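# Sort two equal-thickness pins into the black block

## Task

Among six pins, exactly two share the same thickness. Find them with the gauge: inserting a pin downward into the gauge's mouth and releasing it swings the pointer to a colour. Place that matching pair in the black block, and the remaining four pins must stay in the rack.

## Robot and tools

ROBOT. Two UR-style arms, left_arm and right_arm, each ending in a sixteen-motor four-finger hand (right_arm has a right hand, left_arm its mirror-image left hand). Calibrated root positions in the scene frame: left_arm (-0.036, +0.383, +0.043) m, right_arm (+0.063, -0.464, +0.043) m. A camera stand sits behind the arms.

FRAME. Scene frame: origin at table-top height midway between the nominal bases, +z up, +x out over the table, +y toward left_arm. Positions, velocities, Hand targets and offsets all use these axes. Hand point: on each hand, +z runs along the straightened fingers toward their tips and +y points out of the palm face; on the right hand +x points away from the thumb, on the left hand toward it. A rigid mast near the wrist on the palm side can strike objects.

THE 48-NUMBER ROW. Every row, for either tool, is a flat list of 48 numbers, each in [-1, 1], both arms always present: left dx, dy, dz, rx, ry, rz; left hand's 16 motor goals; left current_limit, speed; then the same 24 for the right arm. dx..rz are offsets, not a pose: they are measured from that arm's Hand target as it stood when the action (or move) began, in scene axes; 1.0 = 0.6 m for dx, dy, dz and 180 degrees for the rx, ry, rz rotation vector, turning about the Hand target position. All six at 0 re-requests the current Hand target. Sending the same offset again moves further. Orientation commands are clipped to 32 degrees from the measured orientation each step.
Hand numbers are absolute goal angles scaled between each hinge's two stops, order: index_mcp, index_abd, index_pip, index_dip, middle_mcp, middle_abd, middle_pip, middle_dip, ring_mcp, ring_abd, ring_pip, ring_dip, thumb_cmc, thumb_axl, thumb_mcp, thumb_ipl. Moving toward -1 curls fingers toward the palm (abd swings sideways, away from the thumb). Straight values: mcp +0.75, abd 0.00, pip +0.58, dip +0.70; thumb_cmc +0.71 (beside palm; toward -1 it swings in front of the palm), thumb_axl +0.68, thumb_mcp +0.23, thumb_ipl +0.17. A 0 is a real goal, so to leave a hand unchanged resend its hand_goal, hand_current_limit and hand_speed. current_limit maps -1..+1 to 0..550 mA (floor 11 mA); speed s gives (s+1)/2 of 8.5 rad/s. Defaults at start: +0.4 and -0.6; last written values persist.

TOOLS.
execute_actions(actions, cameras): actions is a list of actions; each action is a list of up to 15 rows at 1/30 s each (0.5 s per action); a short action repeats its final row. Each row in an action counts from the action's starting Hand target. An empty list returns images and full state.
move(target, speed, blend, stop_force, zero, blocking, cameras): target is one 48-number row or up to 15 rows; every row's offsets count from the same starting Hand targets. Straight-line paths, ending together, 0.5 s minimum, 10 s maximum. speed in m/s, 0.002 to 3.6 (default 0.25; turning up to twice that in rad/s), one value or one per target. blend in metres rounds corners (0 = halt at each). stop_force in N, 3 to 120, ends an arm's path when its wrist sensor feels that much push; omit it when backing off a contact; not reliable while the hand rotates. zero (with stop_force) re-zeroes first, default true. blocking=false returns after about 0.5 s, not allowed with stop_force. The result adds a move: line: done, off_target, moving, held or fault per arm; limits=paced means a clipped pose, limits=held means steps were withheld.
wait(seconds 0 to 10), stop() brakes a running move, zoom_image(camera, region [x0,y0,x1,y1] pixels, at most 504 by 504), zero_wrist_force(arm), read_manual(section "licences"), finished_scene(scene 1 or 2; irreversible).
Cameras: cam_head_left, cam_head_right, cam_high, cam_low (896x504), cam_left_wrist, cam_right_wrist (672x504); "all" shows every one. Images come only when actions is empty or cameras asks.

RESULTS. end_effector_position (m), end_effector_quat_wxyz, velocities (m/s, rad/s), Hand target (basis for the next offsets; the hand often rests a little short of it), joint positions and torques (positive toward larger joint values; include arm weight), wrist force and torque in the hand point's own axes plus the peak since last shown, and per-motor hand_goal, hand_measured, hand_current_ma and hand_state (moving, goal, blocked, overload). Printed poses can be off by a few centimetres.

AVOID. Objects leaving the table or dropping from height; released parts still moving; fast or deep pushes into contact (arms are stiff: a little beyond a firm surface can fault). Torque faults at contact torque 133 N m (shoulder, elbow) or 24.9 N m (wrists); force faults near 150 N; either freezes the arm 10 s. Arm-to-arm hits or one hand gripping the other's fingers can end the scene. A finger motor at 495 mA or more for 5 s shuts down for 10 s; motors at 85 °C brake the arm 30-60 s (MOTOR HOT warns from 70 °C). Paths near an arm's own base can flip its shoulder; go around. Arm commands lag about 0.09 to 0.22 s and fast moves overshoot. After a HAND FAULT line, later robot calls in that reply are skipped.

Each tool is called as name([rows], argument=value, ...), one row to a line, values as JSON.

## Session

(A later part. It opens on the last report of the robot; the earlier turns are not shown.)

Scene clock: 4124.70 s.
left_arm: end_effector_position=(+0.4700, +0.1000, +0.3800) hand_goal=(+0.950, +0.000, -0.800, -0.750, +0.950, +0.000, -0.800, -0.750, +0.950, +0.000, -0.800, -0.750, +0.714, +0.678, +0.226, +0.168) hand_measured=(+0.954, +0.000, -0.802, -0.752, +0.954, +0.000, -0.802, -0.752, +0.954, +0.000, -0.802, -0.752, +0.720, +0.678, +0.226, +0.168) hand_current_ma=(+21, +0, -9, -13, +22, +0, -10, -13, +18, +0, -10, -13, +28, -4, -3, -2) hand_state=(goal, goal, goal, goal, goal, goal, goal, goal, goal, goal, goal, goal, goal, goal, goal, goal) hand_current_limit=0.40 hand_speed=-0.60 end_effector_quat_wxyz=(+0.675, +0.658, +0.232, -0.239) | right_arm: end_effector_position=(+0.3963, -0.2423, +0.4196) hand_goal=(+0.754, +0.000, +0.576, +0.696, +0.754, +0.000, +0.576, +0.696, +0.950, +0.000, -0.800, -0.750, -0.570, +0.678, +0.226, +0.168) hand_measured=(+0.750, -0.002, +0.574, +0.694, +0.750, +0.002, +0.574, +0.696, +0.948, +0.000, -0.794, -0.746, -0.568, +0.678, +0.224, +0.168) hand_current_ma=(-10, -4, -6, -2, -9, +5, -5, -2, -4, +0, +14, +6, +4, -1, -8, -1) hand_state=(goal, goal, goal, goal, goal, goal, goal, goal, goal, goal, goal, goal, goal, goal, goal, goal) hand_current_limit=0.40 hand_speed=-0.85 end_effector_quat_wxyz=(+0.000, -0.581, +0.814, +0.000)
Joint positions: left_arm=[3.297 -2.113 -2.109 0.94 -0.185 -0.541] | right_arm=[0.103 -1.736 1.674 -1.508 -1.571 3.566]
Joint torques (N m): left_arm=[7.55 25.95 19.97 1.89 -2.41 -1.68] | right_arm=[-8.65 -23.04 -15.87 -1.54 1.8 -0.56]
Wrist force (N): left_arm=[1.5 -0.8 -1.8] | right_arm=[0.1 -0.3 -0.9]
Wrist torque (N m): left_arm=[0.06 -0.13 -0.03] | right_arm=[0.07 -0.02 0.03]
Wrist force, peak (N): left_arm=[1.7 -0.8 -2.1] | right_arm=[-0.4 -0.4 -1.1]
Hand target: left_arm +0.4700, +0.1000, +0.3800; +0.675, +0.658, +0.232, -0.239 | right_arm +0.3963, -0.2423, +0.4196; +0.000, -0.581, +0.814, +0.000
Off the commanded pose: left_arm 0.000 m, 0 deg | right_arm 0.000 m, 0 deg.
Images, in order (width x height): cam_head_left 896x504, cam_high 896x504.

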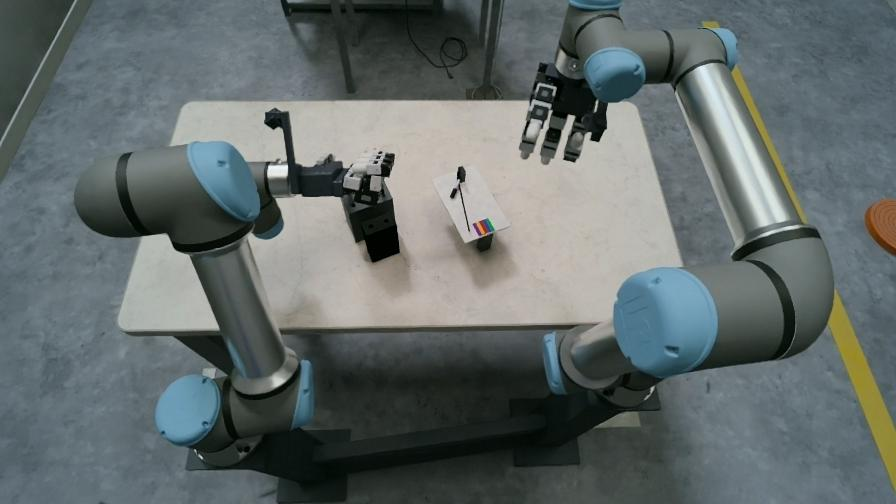

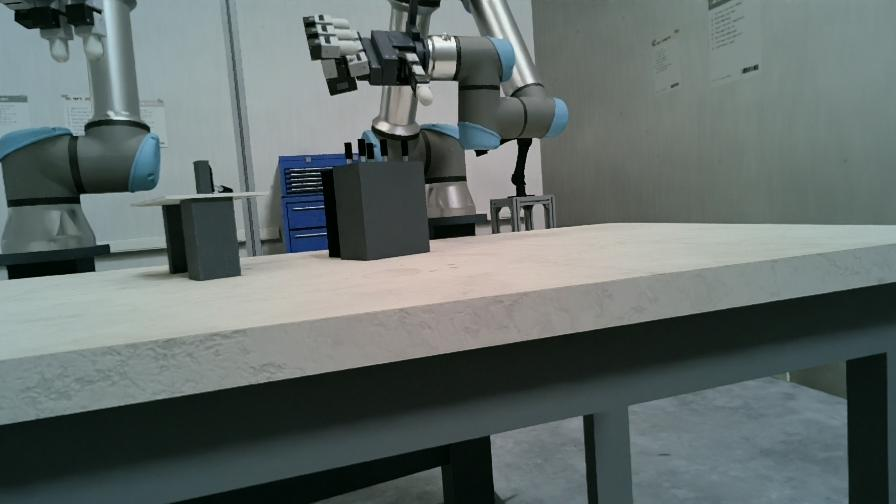

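move(target=[-0.178,0.4625,0.2243,0,0,0,0.95,0,-0.8,-0.75,0.95,0,-0.8,-0.75,0.95,0,-0.8,-0.75,0.714,0.678,0.226,0.168,0.4,-0.6,0,0,0,0,0,0,0.754,0,0.576,0.696,0.754,0,0.576,0.696,0.95,0,-0.8,-0.75,-0.571,0.678,0.226,0.168,0.4,-0.85], speed=0.2)

move([
  [0,0,0,0,0,0,0.95,0,-0.8,-0.75,0.95,0,-0.8,-0.75,0.95,0,-0.8,-0.75,0.714,0.678,0.226,0.168,0.4,-0.6,0.1,0.1,0,0,0,0.5,0.754,0,0.576,0.696,0.754,0,0.576,0.696,0.95,0,-0.8,-0.75,-0.571,0.678,0.226,0.168,0.4,-0.85],
  [0,0,0,0,0,0,0.95,0,-0.8,-0.75,0.95,0,-0.8,-0.75,0.95,0,-0.8,-0.75,0.714,0.678,0.226,0.168,0.4,-0.6,0.2978,0.2023,-0.033,0,0,0.9722,0.754,0,0.576,0.696,0.754,0,0.576,0.696,0.95,0,-0.8,-0.75,-0.571,0.678,0.226,0.168,0.4,-0.85],
], speed=0.2, blend=[0.03, 0], cameras=["cam_right_wrist", "cam_left_wrist", "cam_head_left", "cam_high"])

Scene clock: 4269.43 s.
left_arm: end_effector_position=(+0.3633, +0.3774, +0.5145) hand_goal=(+0.950, +0.000, -0.800, -0.750, +0.950, +0.000, -0.800, -0.750, +0.950, +0.000, -0.800, -0.750, +0.714, +0.678, +0.226, +0.168) hand_measured=(+0.954, +0.000, -0.802, -0.752, +0.954, +0.000, -0.802, -0.752, +0.954, +0.000, -0.802, -0.752, +0.720, +0.678, +0.226, +0.168) hand_current_ma=(+21, +0, -9, -13, +22, +0, -10, -13, +18, +0, -10, -13, +28, -4, -3, -2) hand_state=(goal, goal, goal, goal, goal, goal, goal, goal, goal, goal, goal, goal, goal, goal, goal, goal) hand_current_limit=0.40 hand_speed=-0.60 end_effector_quat_wxyz=(+0.675, +0.658, +0.232, -0.239) | right_arm: end_effector_position=(+0.3963, -0.2423, +0.4196) hand_goal=(+0.754, +0.000, +0.576, +0.696, +0.754, +0.000, +0.576, +0.696, +0.950, +0.000, -0.800, -0.750, -0.570, +0.678, +0.226, +0.168) hand_measured=(+0.750, -0.002, +0.574, +0.694, +0.750, +0.002, +0.574, +0.696, +0.948, +0.000, -0.794, -0.746, -0.568, +0.678, +0.224, +0.168) hand_current_ma=(-10, -4, -6, -2, -9, +5, -5, -2, -4, +0, +14, +6, +4, -1, -8, -1) hand_state=(goal, goal, goal, goal, goal, goal, goal, goal, goal, goal, goal, goal, goal, goal, goal, goal) hand_current_limit=0.40 hand_speed=-0.85 end_effector_quat_wxyz=(+0.000, -0.581, +0.814, +0.000)
Joint positions: left_arm=[4.052 -1.764 -2.121 0.712 -0.939 -0.66] | right_arm=[0.103 -1.736 1.674 -1.508 -1.571 3.566]
Joint torques (N m): left_arm=[8.12 31.11 23.69 -3.11 -2.43 -1.68] | right_arm=[-8.66 -23.05 -15.66 -1.72 1.56 -0.34]
Wrist force (N): left_arm=[0.9 -0.9 -1.9] | right_arm=[0.0 -0.2 -0.7]
Wrist torque (N m): left_arm=[0.04 -0.03 -0.08] | right_arm=[0.07 -0.02 0.03]
Wrist force, peak (N): left_arm=[0.7 -0.4 -2.7] | right_arm=[0.0 -0.2 -1.2]
Hand target: left_arm +0.3632, +0.3775, +0.5146; +0.675, +0.658, +0.232, -0.239 | right_arm +0.3963, -0.2423, +0.4196; +0.000, -0.581, +0.814, +0.000
Off the commanded pose: left_arm 0.000 m, 0 deg | right_arm 0.000 m, 0 deg.
move: done

Scene clock: 4277.83 s.
left_arm: end_effector_position=(+0.3632, +0.3775, +0.5146) hand_goal=(+0.950, +0.000, -0.800, -0.750, +0.950, +0.000, -0.800, -0.750, +0.950, +0.000, -0.800, -0.750, +0.714, +0.678, +0.226, +0.168) hand_measured=(+0.954, +0.000, -0.802, -0.752, +0.954, +0.000, -0.802, -0.752, +0.954, +0.000, -0.802, -0.752, +0.720, +0.678, +0.226, +0.168) hand_current_ma=(+21, +0, -9, -13, +22, +0, -10, -13, +18, +0, -10, -13, +28, -4, -3, -2) hand_state=(goal, goal, goal, goal, goal, goal, goal, goal, goal, goal, goal, goal, goal, goal, goal, goal) hand_current_limit=0.40 hand_speed=-0.60 end_effector_quat_wxyz=(+0.675, +0.658, +0.232, -0.239) | right_arm: end_effector_position=(+0.5749, -0.1209, +0.3998) hand_goal=(+0.754, +0.000, +0.576, +0.696, +0.754, +0.000, +0.576, +0.696, +0.950, +0.000, -0.800, -0.750, -0.570, +0.678, +0.226, +0.168) hand_measured=(+0.750, -0.002, +0.574, +0.694, +0.750, +0.002, +0.574, +0.696, +0.948, +0.000, -0.794, -0.746, -0.568, +0.678, +0.224, +0.168) hand_current_ma=(-10, -4, -6, -2, -9, +5, -5, -2, -4, +0, +14, +6, +4, -1, -8, -1) hand_state=(goal, goal, goal, goal, goal, goal, goal, goal, goal, goal, goal, goal, goal, goal, goal, goal) hand_current_limit=0.40 hand_speed=-0.85 end_effector_quat_wxyz=(+0.000, +0.839, +0.545, +0.000)
Joint positions: left_arm=[4.052 -1.764 -2.121 0.712 -0.939 -0.661] | right_arm=[0.515 -1.359 1.338 -1.551 -1.571 0.924]
Joint torques (N m): left_arm=[7.82 31.33 23.56 -3.08 -2.1 -1.73] | right_arm=[-10.19 -39.65 -15.45 -4.14 2.45 -1.17]
Wrist force (N): left_arm=[1.4 -0.8 -2.1] | right_arm=[-0.8 -0.1 -1.4]
Wrist torque (N m): left_arm=[0.07 -0.10 -0.03] | right_arm=[0.09 0.09 -0.02]
Wrist force, peak (N): left_arm=[1.3 -0.9 -2.2] | right_arm=[-0.8 0.1 -1.9]
Hand target: left_arm +0.3632, +0.3775, +0.5146; +0.675, +0.658, +0.232, -0.239 | right_arm +0.5750, -0.1209, +0.3998; +0.000, +0.838, +0.545, +0.000
Off the commanded pose: left_arm 0.000 m, 0 deg | right_arm 0.000 m, 0 deg.
move: done
Images, in order (width x height): cam_head_left 896x504, cam_high 896x504, cam_left_wrist 672x504, cam_right_wrist 672x504.

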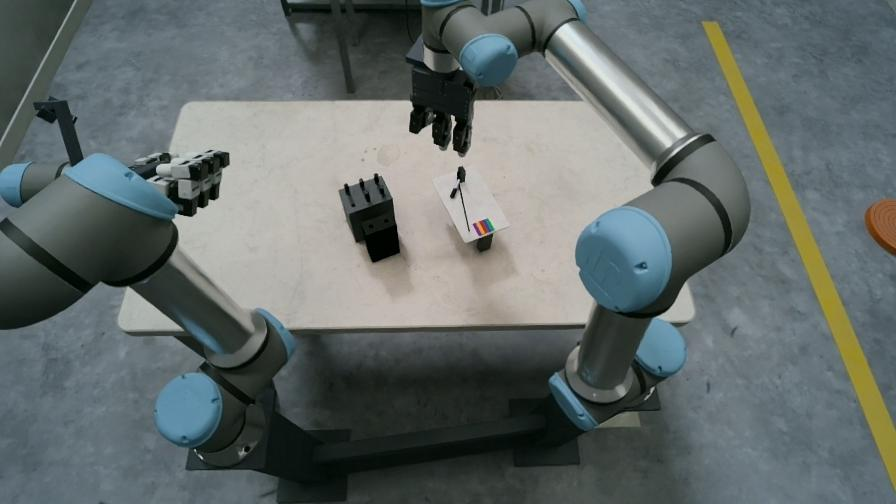

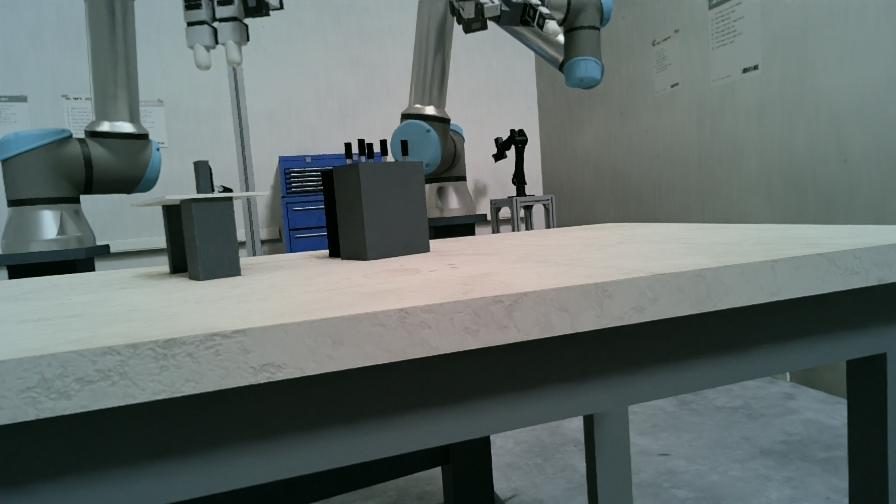

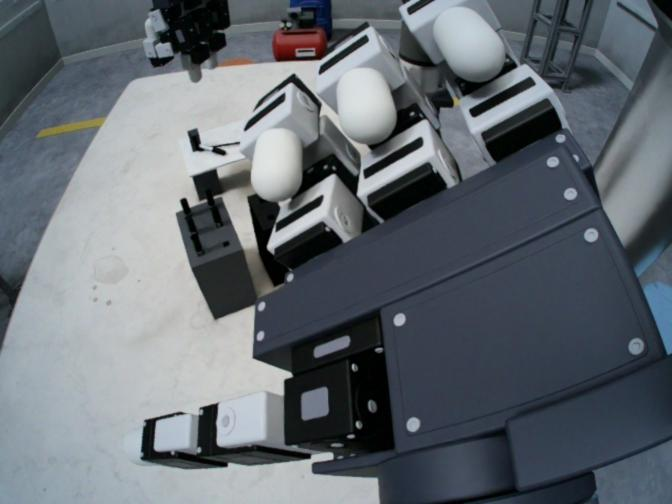

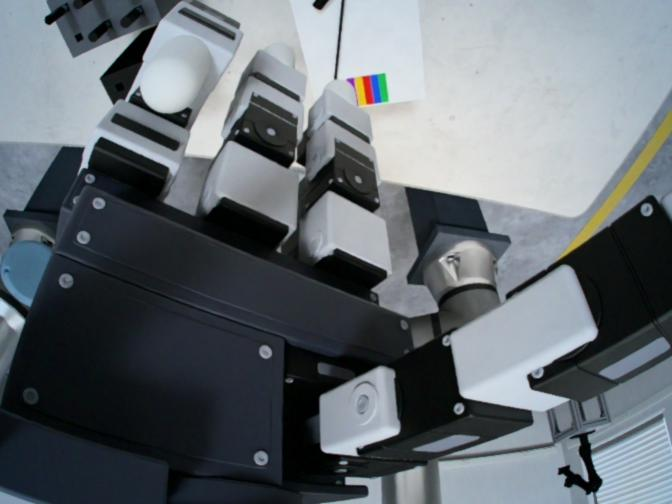

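move(target=[0,0,0,0,0,0,0.95,0,-0.8,-0.75,0.95,0,-0.8,-0.75,0.95,0,-0.8,-0.75,0.714,0.678,0.226,0.168,0.4,-0.6,0,0,-0.1667,0,0,0,0.754,-0.07,0.576,0.696,0.754,0,0.576,0.696,0.95,0,-0.8,-0.75,-0.571,0.678,0.226,0.168,0.4,-0.85], speed=0.1, cameras=["cam_right_wrist", "cam_left_wrist", "cam_head_left", "cam_head_right", "cam_low", "cam_high"])

zoom_image(camera="cam_right_wrist", region=[250, 0, 390, 120])

zoom_image(camera="cam_left_wrist", region=[140, 60, 260, 180])

zoom_image(camera="cam_high", region=[150, 60, 290, 210])

zoom_image(camera="cam_low", region=[355, 135, 445, 255])

Scene clock: 4285.03 s.
left_arm: end_effector_position=(+0.3632, +0.3775, +0.5146) hand_goal=(+0.950, +0.000, -0.800, -0.750, +0.950, +0.000, -0.800, -0.750, +0.950, +0.000, -0.800, -0.750, +0.714, +0.678, +0.226, +0.168) hand_measured=(+0.954, +0.000, -0.802, -0.752, +0.954, +0.000, -0.802, -0.752, +0.954, +0.000, -0.802, -0.752, +0.720, +0.678, +0.226, +0.168) hand_current_ma=(+21, +0, -9, -13, +22, +0, -10, -13, +18, +0, -10, -13, +28, -4, -3, -2) hand_state=(goal, goal, goal, goal, goal, goal, goal, goal, goal, goal, goal, goal, goal, goal, goal, goal) hand_current_limit=0.40 hand_speed=-0.60 end_effector_quat_wxyz=(+0.675, +0.658, +0.232, -0.239) | right_arm: end_effector_position=(+0.5750, -0.1209, +0.2999) hand_goal=(+0.754, -0.070, +0.576, +0.696, +0.754, +0.000, +0.576, +0.696, +0.950, +0.000, -0.800, -0.750, -0.570, +0.678, +0.226, +0.168) hand_measured=(+0.750, -0.066, +0.574, +0.694, +0.750, +0.002, +0.574, +0.696, +0.948, +0.000, -0.794, -0.746, -0.568, +0.678, +0.224, +0.168) hand_current_ma=(-10, +6, -6, -2, -9, +5, -5, -2, -4, +0, +14, +6, +4, -1, -8, -1) hand_state=(goal, goal, goal, goal, goal, goal, goal, goal, goal, goal, goal, goal, goal, goal, goal, goal) hand_current_limit=0.40 hand_speed=-0.85 end_effector_quat_wxyz=(+0.000, +0.838, +0.545, +0.000) end_effector_velocity=(+0.001, +0.000, +0.000) end_effector_angular_velocity=(+0.001, -0.004, +0.000)
Joint positions: left_arm=[4.052 -1.764 -2.121 0.712 -0.939 -0.661] | right_arm=[0.515 -1.335 1.564 -1.801 -1.571 0.924]
Joint velocities: left_arm=[within noise] | right_arm=[0 0 0.001 -0.005 -0.001 0]
Joint torques (N m): left_arm=[7.28 30.34 24.1 -3.11 -2.13 -1.62] | right_arm=[-3.09 -22.72 -15.3 -4.18 -1.98 -1.3]
Wrist force (N): left_arm=[0.8 -0.6 -2.0] | right_arm=[-1.1 -0.1 -0.9]
Wrist torque (N m): left_arm=[0.10 -0.04 -0.08] | right_arm=[0.06 0.10 -0.04]
Wrist force, peak (N): left_arm=[1.3 -0.9 -2.2] | right_arm=[-0.9 -0.1 -2.0]
Hand target: left_arm +0.3632, +0.3775, +0.5146; +0.675, +0.658, +0.232, -0.239 | right_arm +0.5750, -0.1209, +0.2997; +0.000, +0.838, +0.545, +0.000
Off the commanded pose: left_arm 0.000 m, 0 deg | right_arm 0.000 m, 0 deg.
move: done

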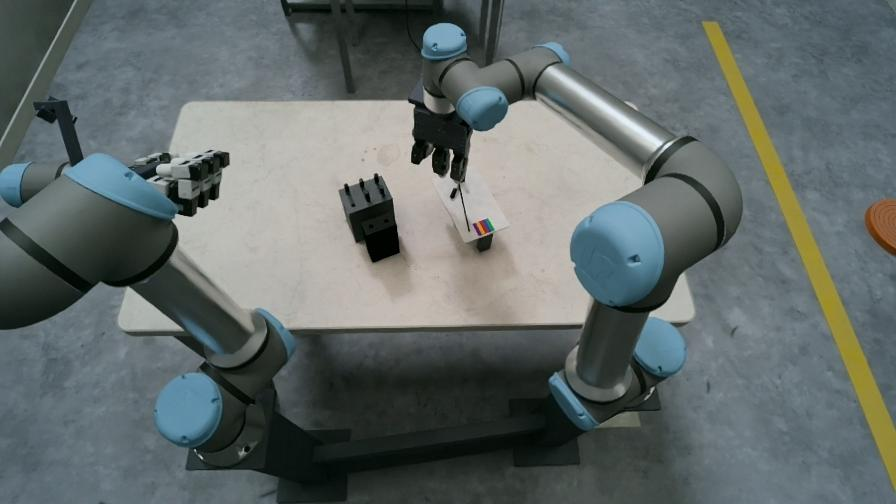

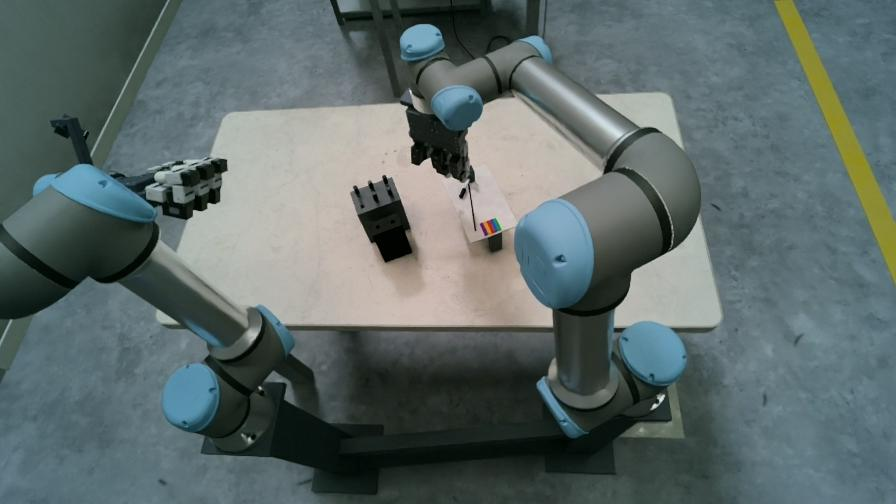

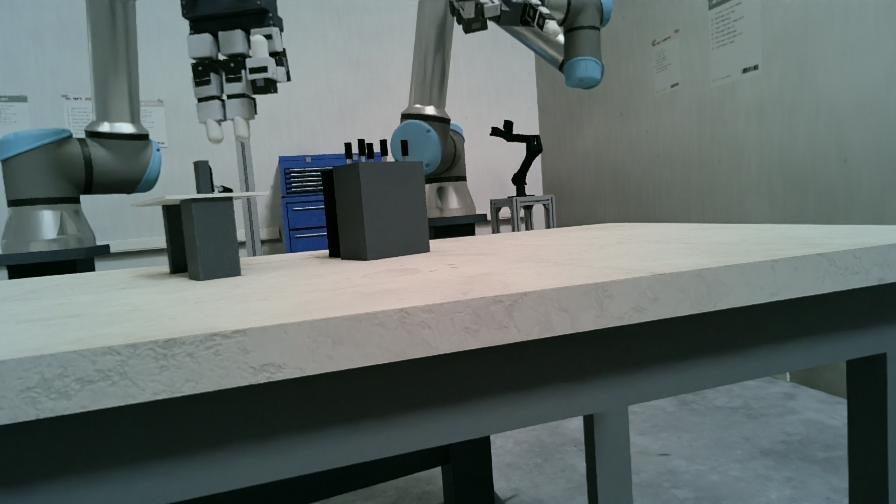

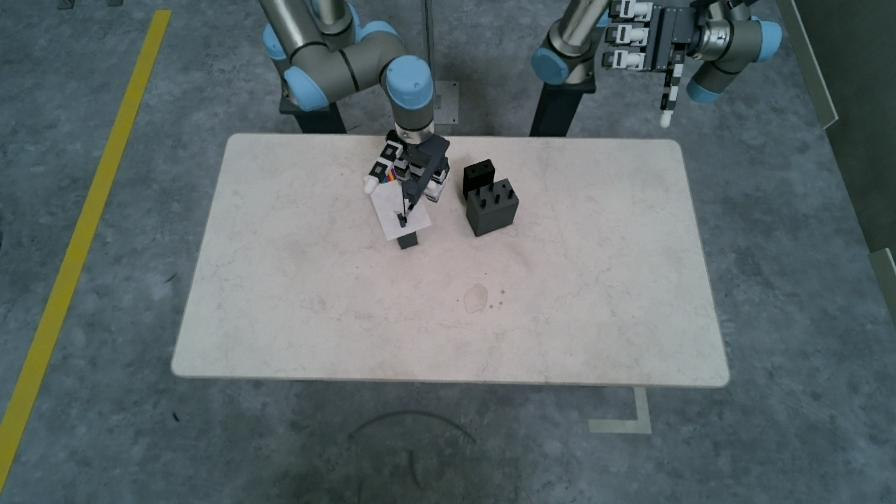

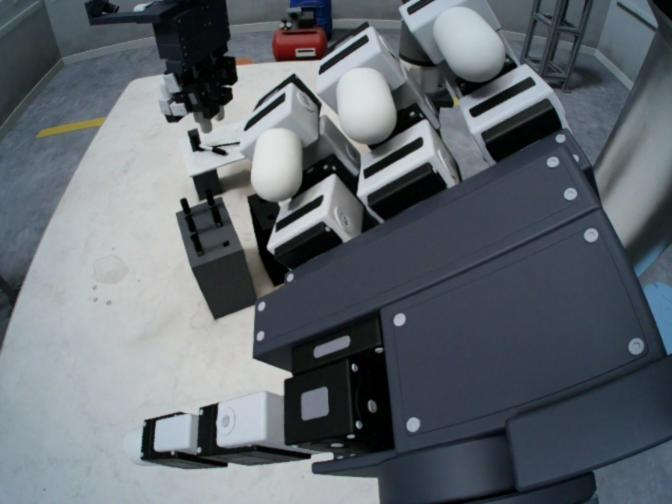

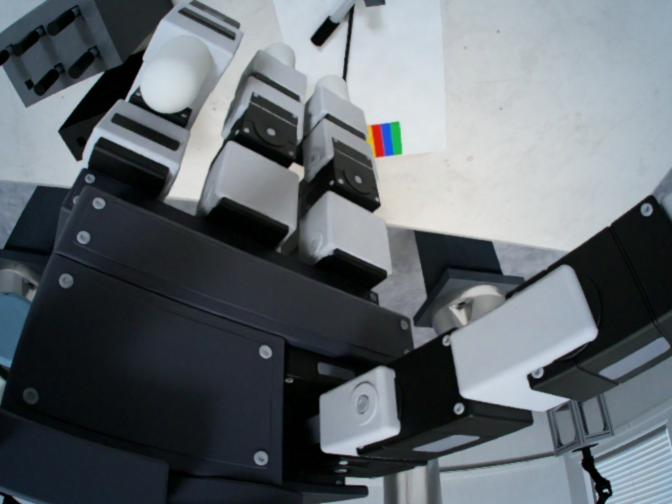

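Scaled by 3.600 from the camera's 672x504 image, which has a finer 960x720 frame.

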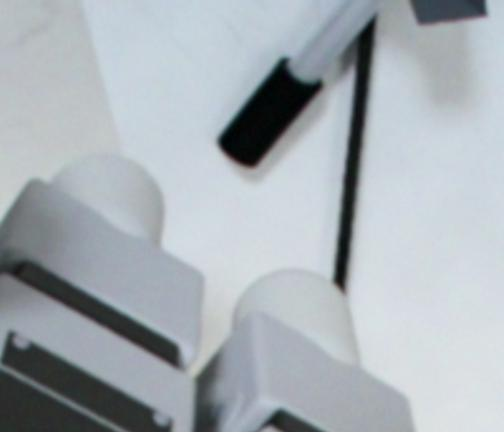

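Scaled by 4.200 from the camera's 672x504 image, which has a finer 960x720 frame.

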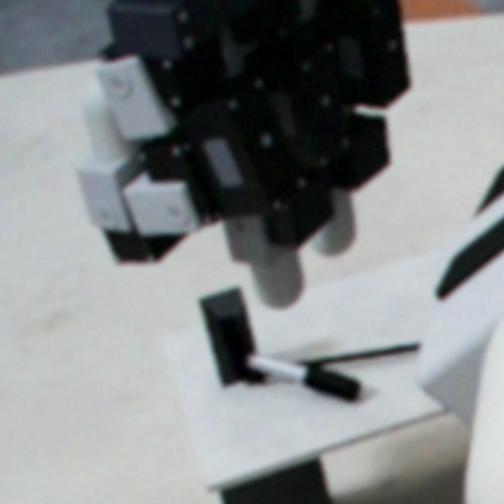

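Scaled by 3.360.

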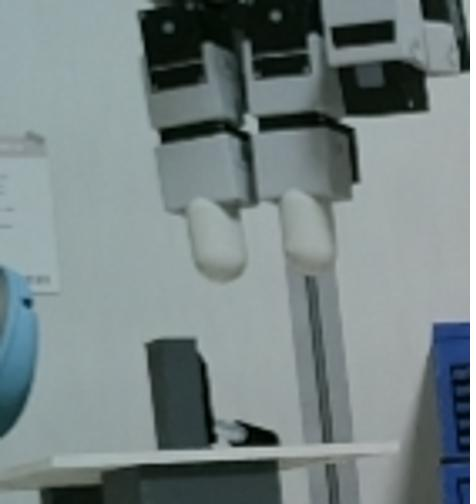

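Scaled by 4.200.

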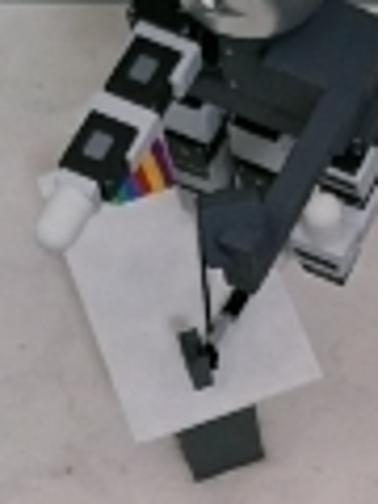

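move(target=[0,0,0,0,0,0,0.95,0,-0.8,-0.75,0.95,0,-0.8,-0.75,0.95,0,-0.8,-0.75,0.714,0.678,0.226,0.168,0.4,-0.6,-0.0038,-0.008,-0.0617,0,0,-0.0222,0.754,-0.07,0.576,0.696,0.754,0,0.576,0.696,0.95,0,-0.8,-0.75,-0.571,0.678,0.226,0.168,0.4,-0.85], speed=0.06, cameras=["cam_right_wrist", "cam_left_wrist", "cam_high", "cam_low"])

zoom_image(camera="cam_right_wrist", region=[250, 0, 390, 120])

zoom_image(camera="cam_left_wrist", region=[180, 100, 260, 180])

zoom_image(camera="cam_high", region=[180, 110, 280, 210])

zoom_image(camera="cam_low", region=[375, 165, 445, 245])

Scene clock: 4304.60 s.
left_arm: end_effector_position=(+0.3632, +0.3775, +0.5146) hand_goal=(+0.950, +0.000, -0.800, -0.750, +0.950, +0.000, -0.800, -0.750, +0.950, +0.000, -0.800, -0.750, +0.714, +0.678, +0.226, +0.168) hand_measured=(+0.954, +0.000, -0.802, -0.752, +0.954, +0.000, -0.802, -0.752, +0.954, +0.000, -0.802, -0.752, +0.720, +0.678, +0.226, +0.168) hand_current_ma=(+21, +0, -9, -13, +22, +0, -10, -13, +18, +0, -10, -13, +28, -4, -3, -2) hand_state=(goal, goal, goal, goal, goal, goal, goal, goal, goal, goal, goal, goal, goal, goal, goal, goal) hand_current_limit=0.40 hand_speed=-0.60 end_effector_quat_wxyz=(+0.675, +0.658, +0.232, -0.239) | right_arm: end_effector_position=(+0.5727, -0.1257, +0.2629) hand_goal=(+0.754, -0.070, +0.576, +0.696, +0.754, +0.000, +0.576, +0.696, +0.950, +0.000, -0.800, -0.750, -0.570, +0.678, +0.226, +0.168) hand_measured=(+0.750, -0.066, +0.574, +0.694, +0.750, +0.002, +0.574, +0.696, +0.948, +0.000, -0.794, -0.746, -0.568, +0.678, +0.224, +0.168) hand_current_ma=(-10, +6, -6, -2, -9, +5, -5, -2, -4, +0, +14, +6, +4, -1, -8, -1) hand_state=(goal, goal, goal, goal, goal, goal, goal, goal, goal, goal, goal, goal, goal, goal, goal, goal) hand_current_limit=0.40 hand_speed=-0.85 end_effector_quat_wxyz=(+0.000, +0.857, +0.516, +0.000)
Joint positions: left_arm=[4.052 -1.764 -2.121 0.712 -0.939 -0.661] | right_arm=[0.513 -1.308 1.629 -1.892 -1.571 0.991]
Joint torques (N m): left_arm=[7.29 31.09 23.89 -3.18 -1.88 -1.77] | right_arm=[-10.68 -22.99 -13.34 -4.21 -2 1.2]
Wrist force (N): left_arm=[1.2 -0.8 -2.0] | right_arm=[-0.5 -0.2 -1.1]
Wrist torque (N m): left_arm=[0.07 -0.08 -0.04] | right_arm=[0.08 0.06 -0.16]
Wrist force, peak (N): left_arm=[1.2 -0.9 -2.3] | right_arm=[-1.1 0.1 -1.3]
Hand target: left_arm +0.3632, +0.3775, +0.5146; +0.675, +0.658, +0.232, -0.239 | right_arm +0.5727, -0.1257, +0.2627; +0.000, +0.857, +0.515, +0.000
Off the commanded pose: left_arm 0.000 m, 0 deg | right_arm 0.000 m, 0 deg.
move: done
Images, in order (width x height): cam_high 896x504, cam_low 896x504, cam_left_wrist 672x504, cam_right_wrist 672x504.

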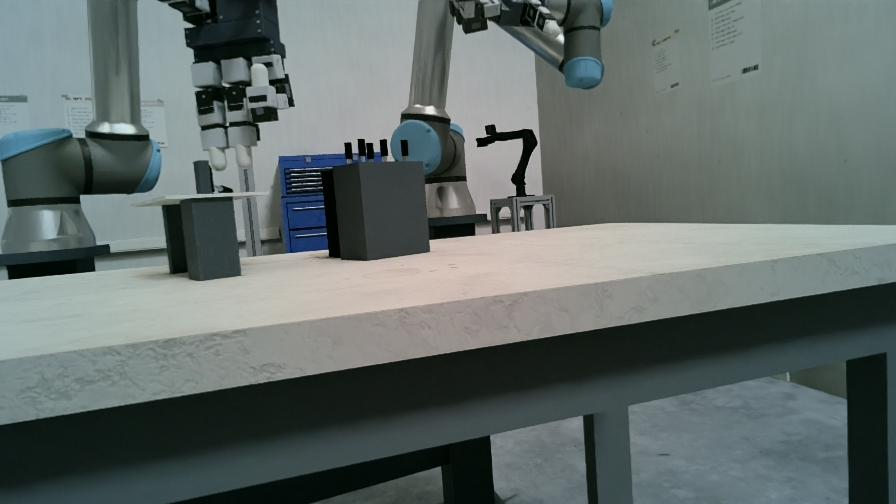

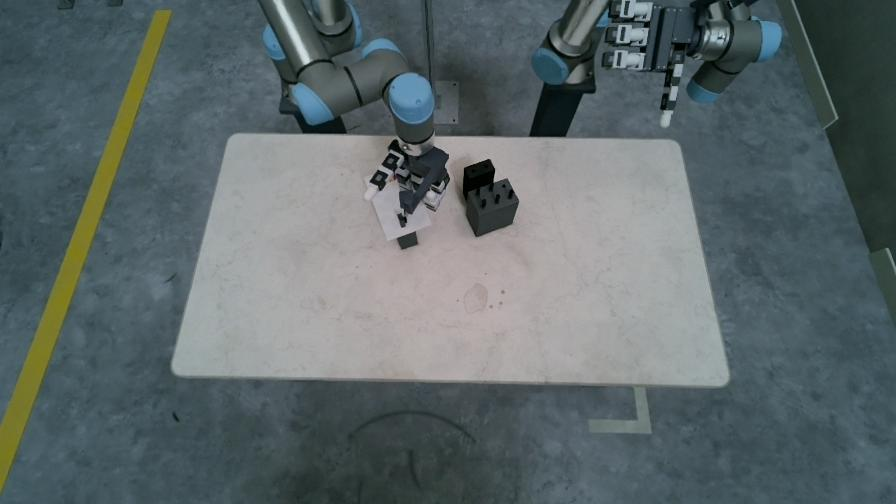

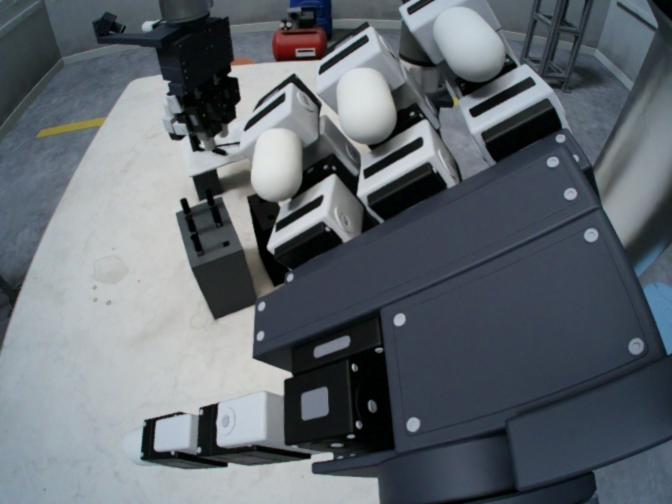

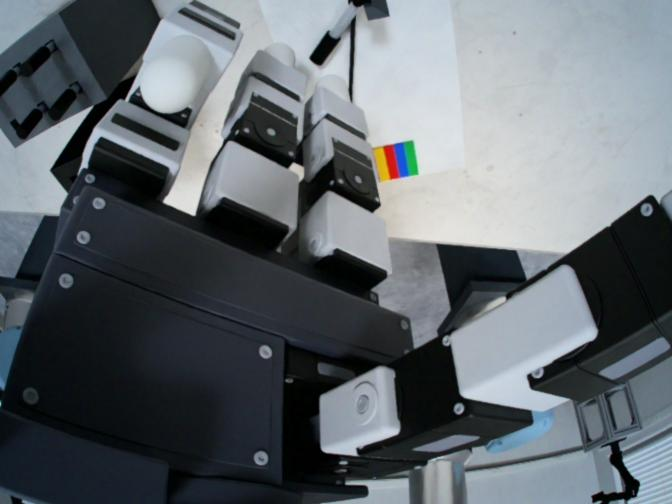

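Scaled by 3.600 from the camera's 672x504 image, which has a finer 960x720 frame.

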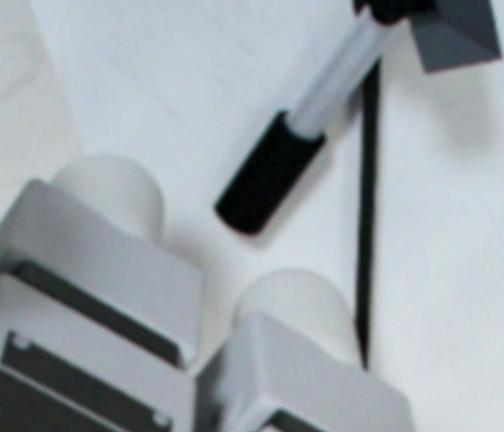

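Scaled by 6.300 from the camera's 672x504 image, which has a finer 960x720 frame.

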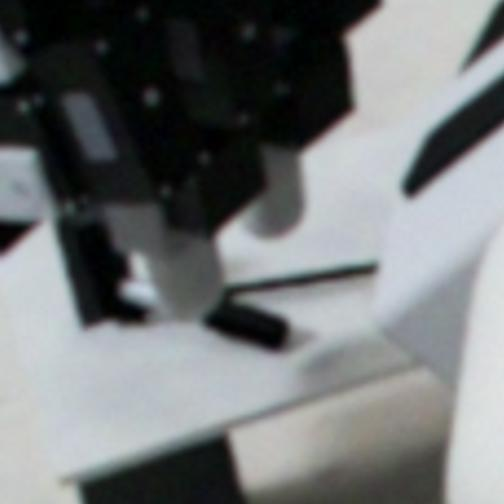

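Scaled by 5.040.

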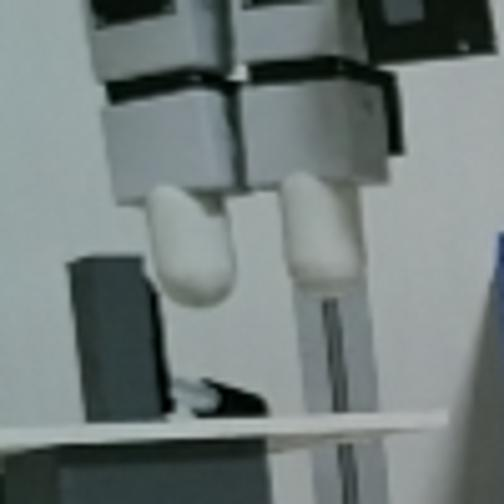

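Scaled by 6.300.

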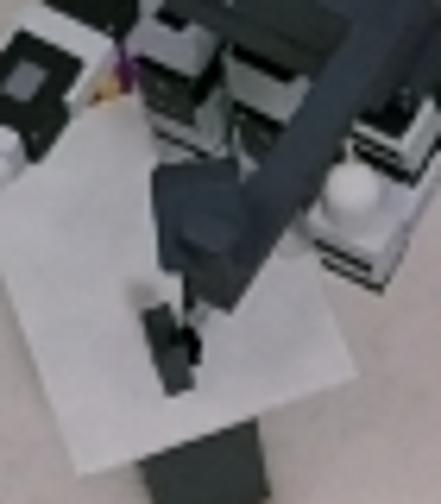

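move(target=[0,0,0,0,0,0,0.95,0,-0.8,-0.75,0.95,0,-0.8,-0.75,0.95,0,-0.8,-0.75,0.714,0.678,0.226,0.168,0.4,-0.6,0.0082,-0.0117,-0.0208,0,0,0,0.754,-0.07,0.576,0.696,0.754,0,0.576,0.696,0.95,0,-0.8,-0.75,-0.571,0.678,0.226,0.168,0.4,-0.85], speed=0.04, cameras=["cam_right_wrist", "cam_left_wrist", "cam_high"])

zoom_image(camera="cam_right_wrist", region=[250, 0, 390, 120])

zoom_image(camera="cam_left_wrist", region=[180, 110, 250, 180])

zoom_image(camera="cam_high", region=[180, 110, 280, 210])

Scene clock: 4328.23 s.
left_arm: end_effector_position=(+0.3632, +0.3775, +0.5146) hand_goal=(+0.950, +0.000, -0.800, -0.750, +0.950, +0.000, -0.800, -0.750, +0.950, +0.000, -0.800, -0.750, +0.714, +0.678, +0.226, +0.168) hand_measured=(+0.954, +0.000, -0.802, -0.752, +0.954, +0.000, -0.802, -0.752, +0.954, +0.000, -0.802, -0.752, +0.720, +0.678, +0.226, +0.168) hand_current_ma=(+21, +0, -9, -13, +22, +0, -10, -13, +18, +0, -10, -13, +28, -4, -3, -2) hand_state=(goal, goal, goal, goal, goal, goal, goal, goal, goal, goal, goal, goal, goal, goal, goal, goal) hand_current_limit=0.40 hand_speed=-0.60 end_effector_quat_wxyz=(+0.675, +0.658, +0.232, -0.239) | right_arm: end_effector_position=(+0.5775, -0.1326, +0.2504) hand_goal=(+0.754, -0.070, +0.576, +0.696, +0.754, +0.000, +0.576, +0.696, +0.950, +0.000, -0.800, -0.750, -0.570, +0.678, +0.226, +0.168) hand_measured=(+0.750, -0.066, +0.574, +0.694, +0.750, +0.002, +0.574, +0.696, +0.948, +0.000, -0.794, -0.746, -0.568, +0.678, +0.224, +0.168) hand_current_ma=(-10, +6, -6, -2, -9, +5, -5, -2, -4, +0, +14, +6, +4, -1, -8, -1) hand_state=(goal, goal, goal, goal, goal, goal, goal, goal, goal, goal, goal, goal, goal, goal, goal, goal) hand_current_limit=0.40 hand_speed=-0.85 end_effector_quat_wxyz=(+0.000, +0.857, +0.515, +0.000) end_effector_velocity=(+0.001, -0.001, -0.001) end_effector_angular_velocity=(+0.001, -0.003, -0.002)
Joint positions: left_arm=[4.052 -1.764 -2.121 0.712 -0.939 -0.661] | right_arm=[0.499 -1.3 1.653 -1.923 -1.571 0.977]
Joint velocities: left_arm=[within noise] | right_arm=[-0.002 0.001 0.002 -0.006 0 0]
Joint torques (N m): left_arm=[8.11 30.8 24.03 -2.95 -1.88 -1.79] | right_arm=[-9.67 -24.19 -15.3 -4.09 -2.11 -1.41]
Wrist force (N): left_arm=[1.2 -0.8 -2.1] | right_arm=[-0.5 -0.2 -1.1]
Wrist torque (N m): left_arm=[0.08 -0.08 -0.05] | right_arm=[0.10 0.05 -0.03]
Wrist force, peak (N): left_arm=[1.2 -1.0 -2.2] | right_arm=[-0.9 -0.2 -1.3]
Hand target: left_arm +0.3632, +0.3775, +0.5146; +0.675, +0.658, +0.232, -0.239 | right_arm +0.5776, -0.1327, +0.2502; +0.000, +0.857, +0.515, +0.000
Off the commanded pose: left_arm 0.000 m, 0 deg | right_arm 0.000 m, 0 deg.
move: done
Images, in order (width x height): cam_high 896x504, cam_left_wrist 672x504, cam_right_wrist 672x504.

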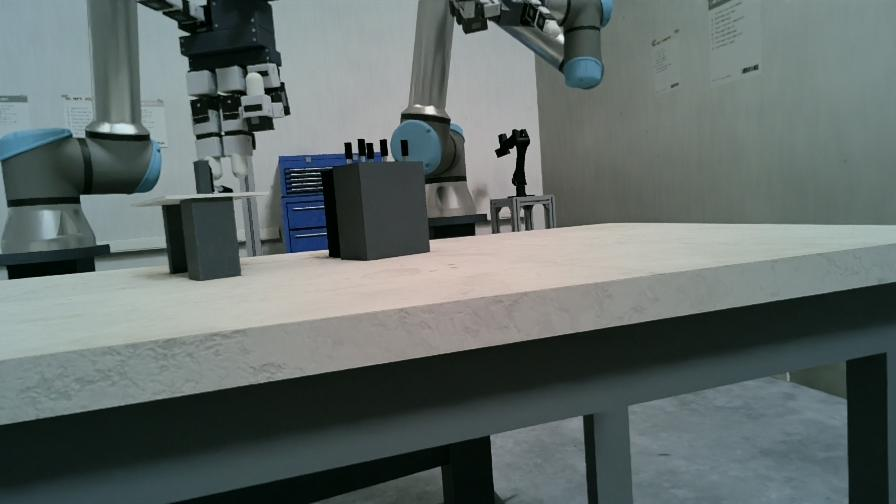

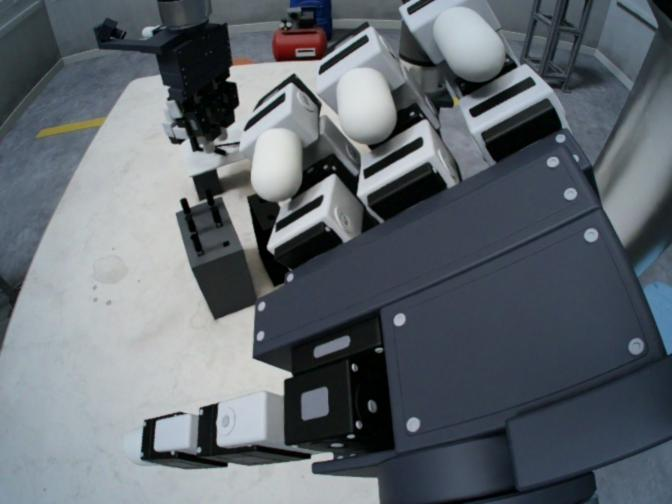

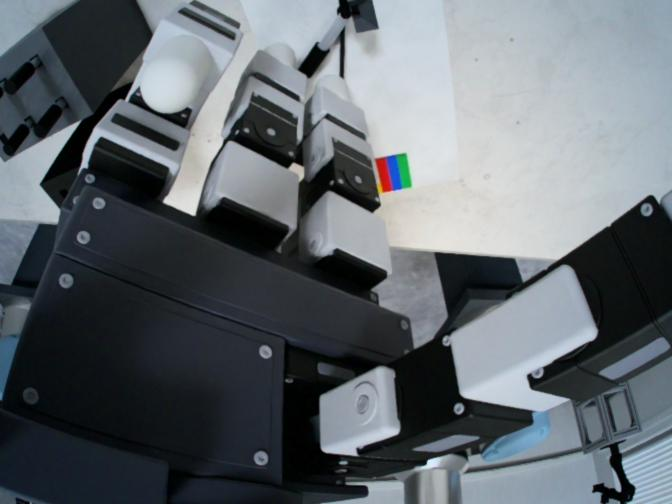

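Scaled by 3.600 from the camera's 672x504 image, which has a finer 960x720 frame.

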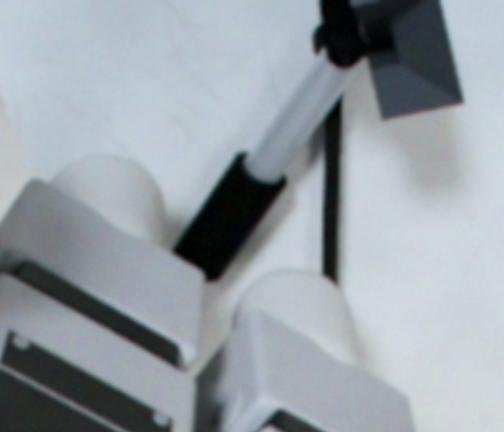

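Scaled by 7.200 from the camera's 672x504 image, which has a finer 960x720 frame.

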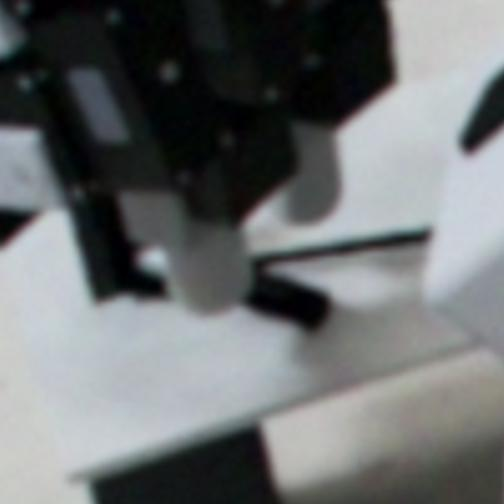

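Scaled by 5.040.

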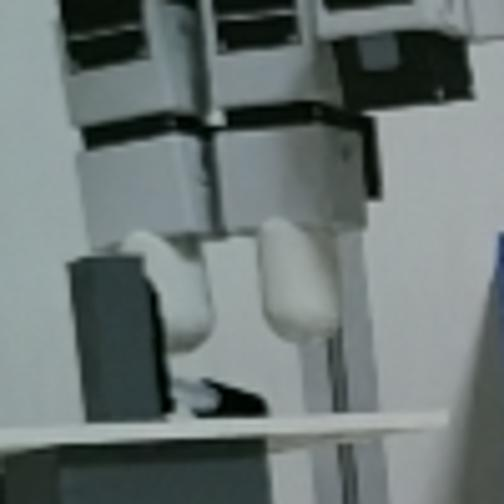

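move(target=[0,0,0,0,0,0,0.95,0,-0.8,-0.75,0.95,0,-0.8,-0.75,0.95,0,-0.8,-0.75,0.714,0.678,0.226,0.168,0.4,-0.6,0.0016,0.0030,-0.0117,0,0,0,0.754,-0.07,0.576,0.696,0.754,0,0.576,0.696,0.95,0,-0.8,-0.75,-0.571,0.678,0.226,0.168,0.4,-0.85], speed=0.03, cameras=["cam_right_wrist", "cam_left_wrist", "cam_high"])

zoom_image(camera="cam_right_wrist", region=[250, 0, 390, 120])

zoom_image(camera="cam_high", region=[180, 130, 260, 210])

Scene clock: 4345.87 s.
left_arm: end_effector_position=(+0.3632, +0.3775, +0.5146) hand_goal=(+0.950, +0.000, -0.800, -0.750, +0.950, +0.000, -0.800, -0.750, +0.950, +0.000, -0.800, -0.750, +0.714, +0.678, +0.226, +0.168) hand_measured=(+0.954, +0.000, -0.802, -0.752, +0.954, +0.000, -0.802, -0.752, +0.954, +0.000, -0.802, -0.752, +0.720, +0.678, +0.226, +0.168) hand_current_ma=(+21, +0, -9, -13, +22, +0, -10, -13, +18, +0, -10, -13, +28, -4, -3, -2) hand_state=(goal, goal, goal, goal, goal, goal, goal, goal, goal, goal, goal, goal, goal, goal, goal, goal) hand_current_limit=0.40 hand_speed=-0.60 end_effector_quat_wxyz=(+0.675, +0.658, +0.232, -0.239) | right_arm: end_effector_position=(+0.5785, -0.1310, +0.2434) hand_goal=(+0.754, -0.070, +0.576, +0.696, +0.754, +0.000, +0.576, +0.696, +0.950, +0.000, -0.800, -0.750, -0.570, +0.678, +0.226, +0.168) hand_measured=(+0.750, -0.066, +0.574, +0.694, +0.750, +0.002, +0.574, +0.696, +0.948, +0.000, -0.794, -0.746, -0.568, +0.678, +0.224, +0.168) hand_current_ma=(-10, +6, -6, -2, -9, +5, -5, -2, -4, +0, +14, +6, +4, -1, -8, -1) hand_state=(goal, goal, goal, goal, goal, goal, goal, goal, goal, goal, goal, goal, goal, goal, goal, goal) hand_current_limit=0.40 hand_speed=-0.85 end_effector_quat_wxyz=(+0.000, +0.857, +0.515, +0.000)
Joint positions: left_arm=[4.052 -1.764 -2.121 0.712 -0.939 -0.661] | right_arm=[0.501 -1.291 1.658 -1.939 -1.571 0.979]
Joint torques (N m): left_arm=[7.59 30.3 23.98 -2.83 -1.93 -1.52] | right_arm=[11.54 -21.33 -15 -4.14 1.55 1.17]
Wrist force (N): left_arm=[1.0 -0.8 -2.0] | right_arm=[-0.6 -0.1 -1.2]
Wrist torque (N m): left_arm=[0.06 -0.06 -0.06] | right_arm=[0.12 0.07 -0.16]
Wrist force, peak (N): left_arm=[1.1 -0.9 -2.3] | right_arm=[-0.9 -0.2 -1.5]
Hand target: left_arm +0.3632, +0.3775, +0.5146; +0.675, +0.658, +0.232, -0.239 | right_arm +0.5786, -0.1309, +0.2432; +0.000, +0.857, +0.515, +0.000
Off the commanded pose: left_arm 0.000 m, 0 deg | right_arm 0.000 m, 0 deg.
move: done
Images, in order (width x height): cam_high 896x504, cam_left_wrist 672x504, cam_right_wrist 672x504.

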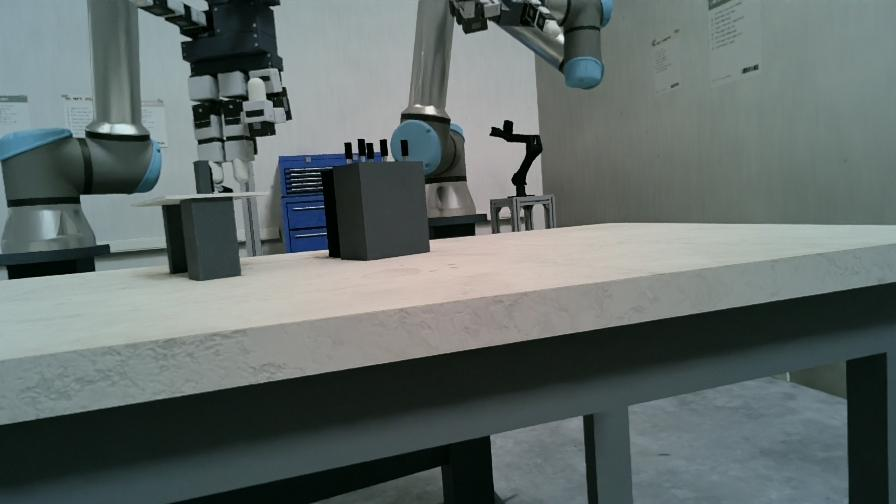

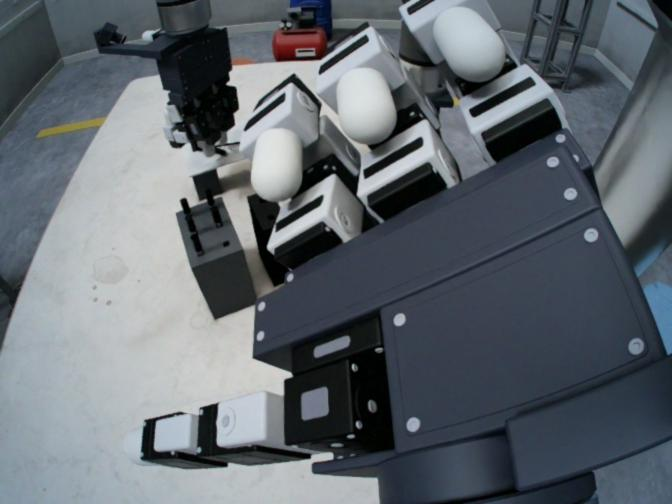

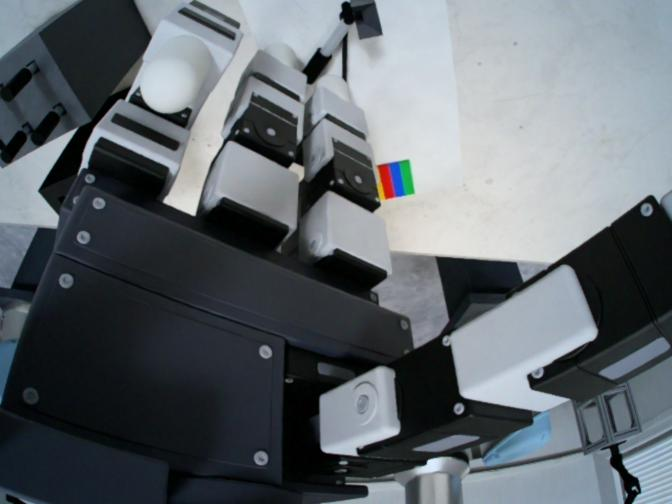

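Scaled by 3.600 from the camera's 672x504 image, which has a finer 960x720 frame.

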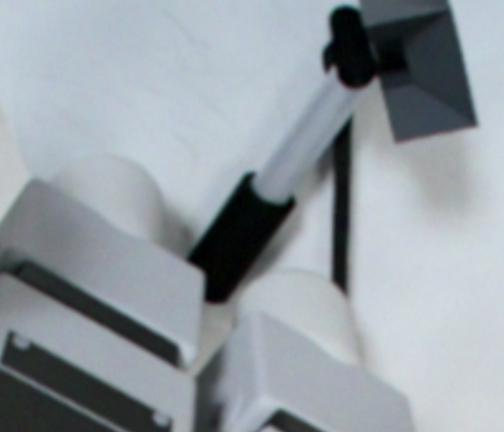

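Scaled by 6.300.

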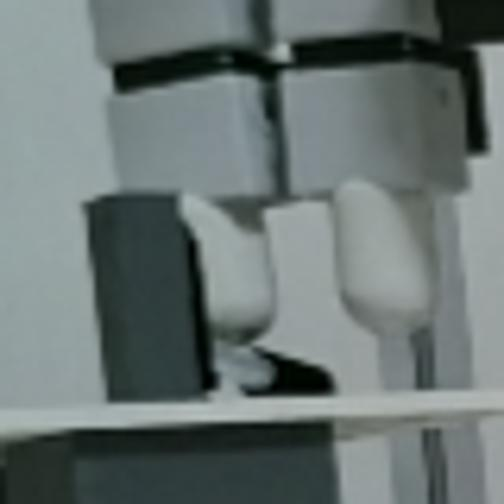

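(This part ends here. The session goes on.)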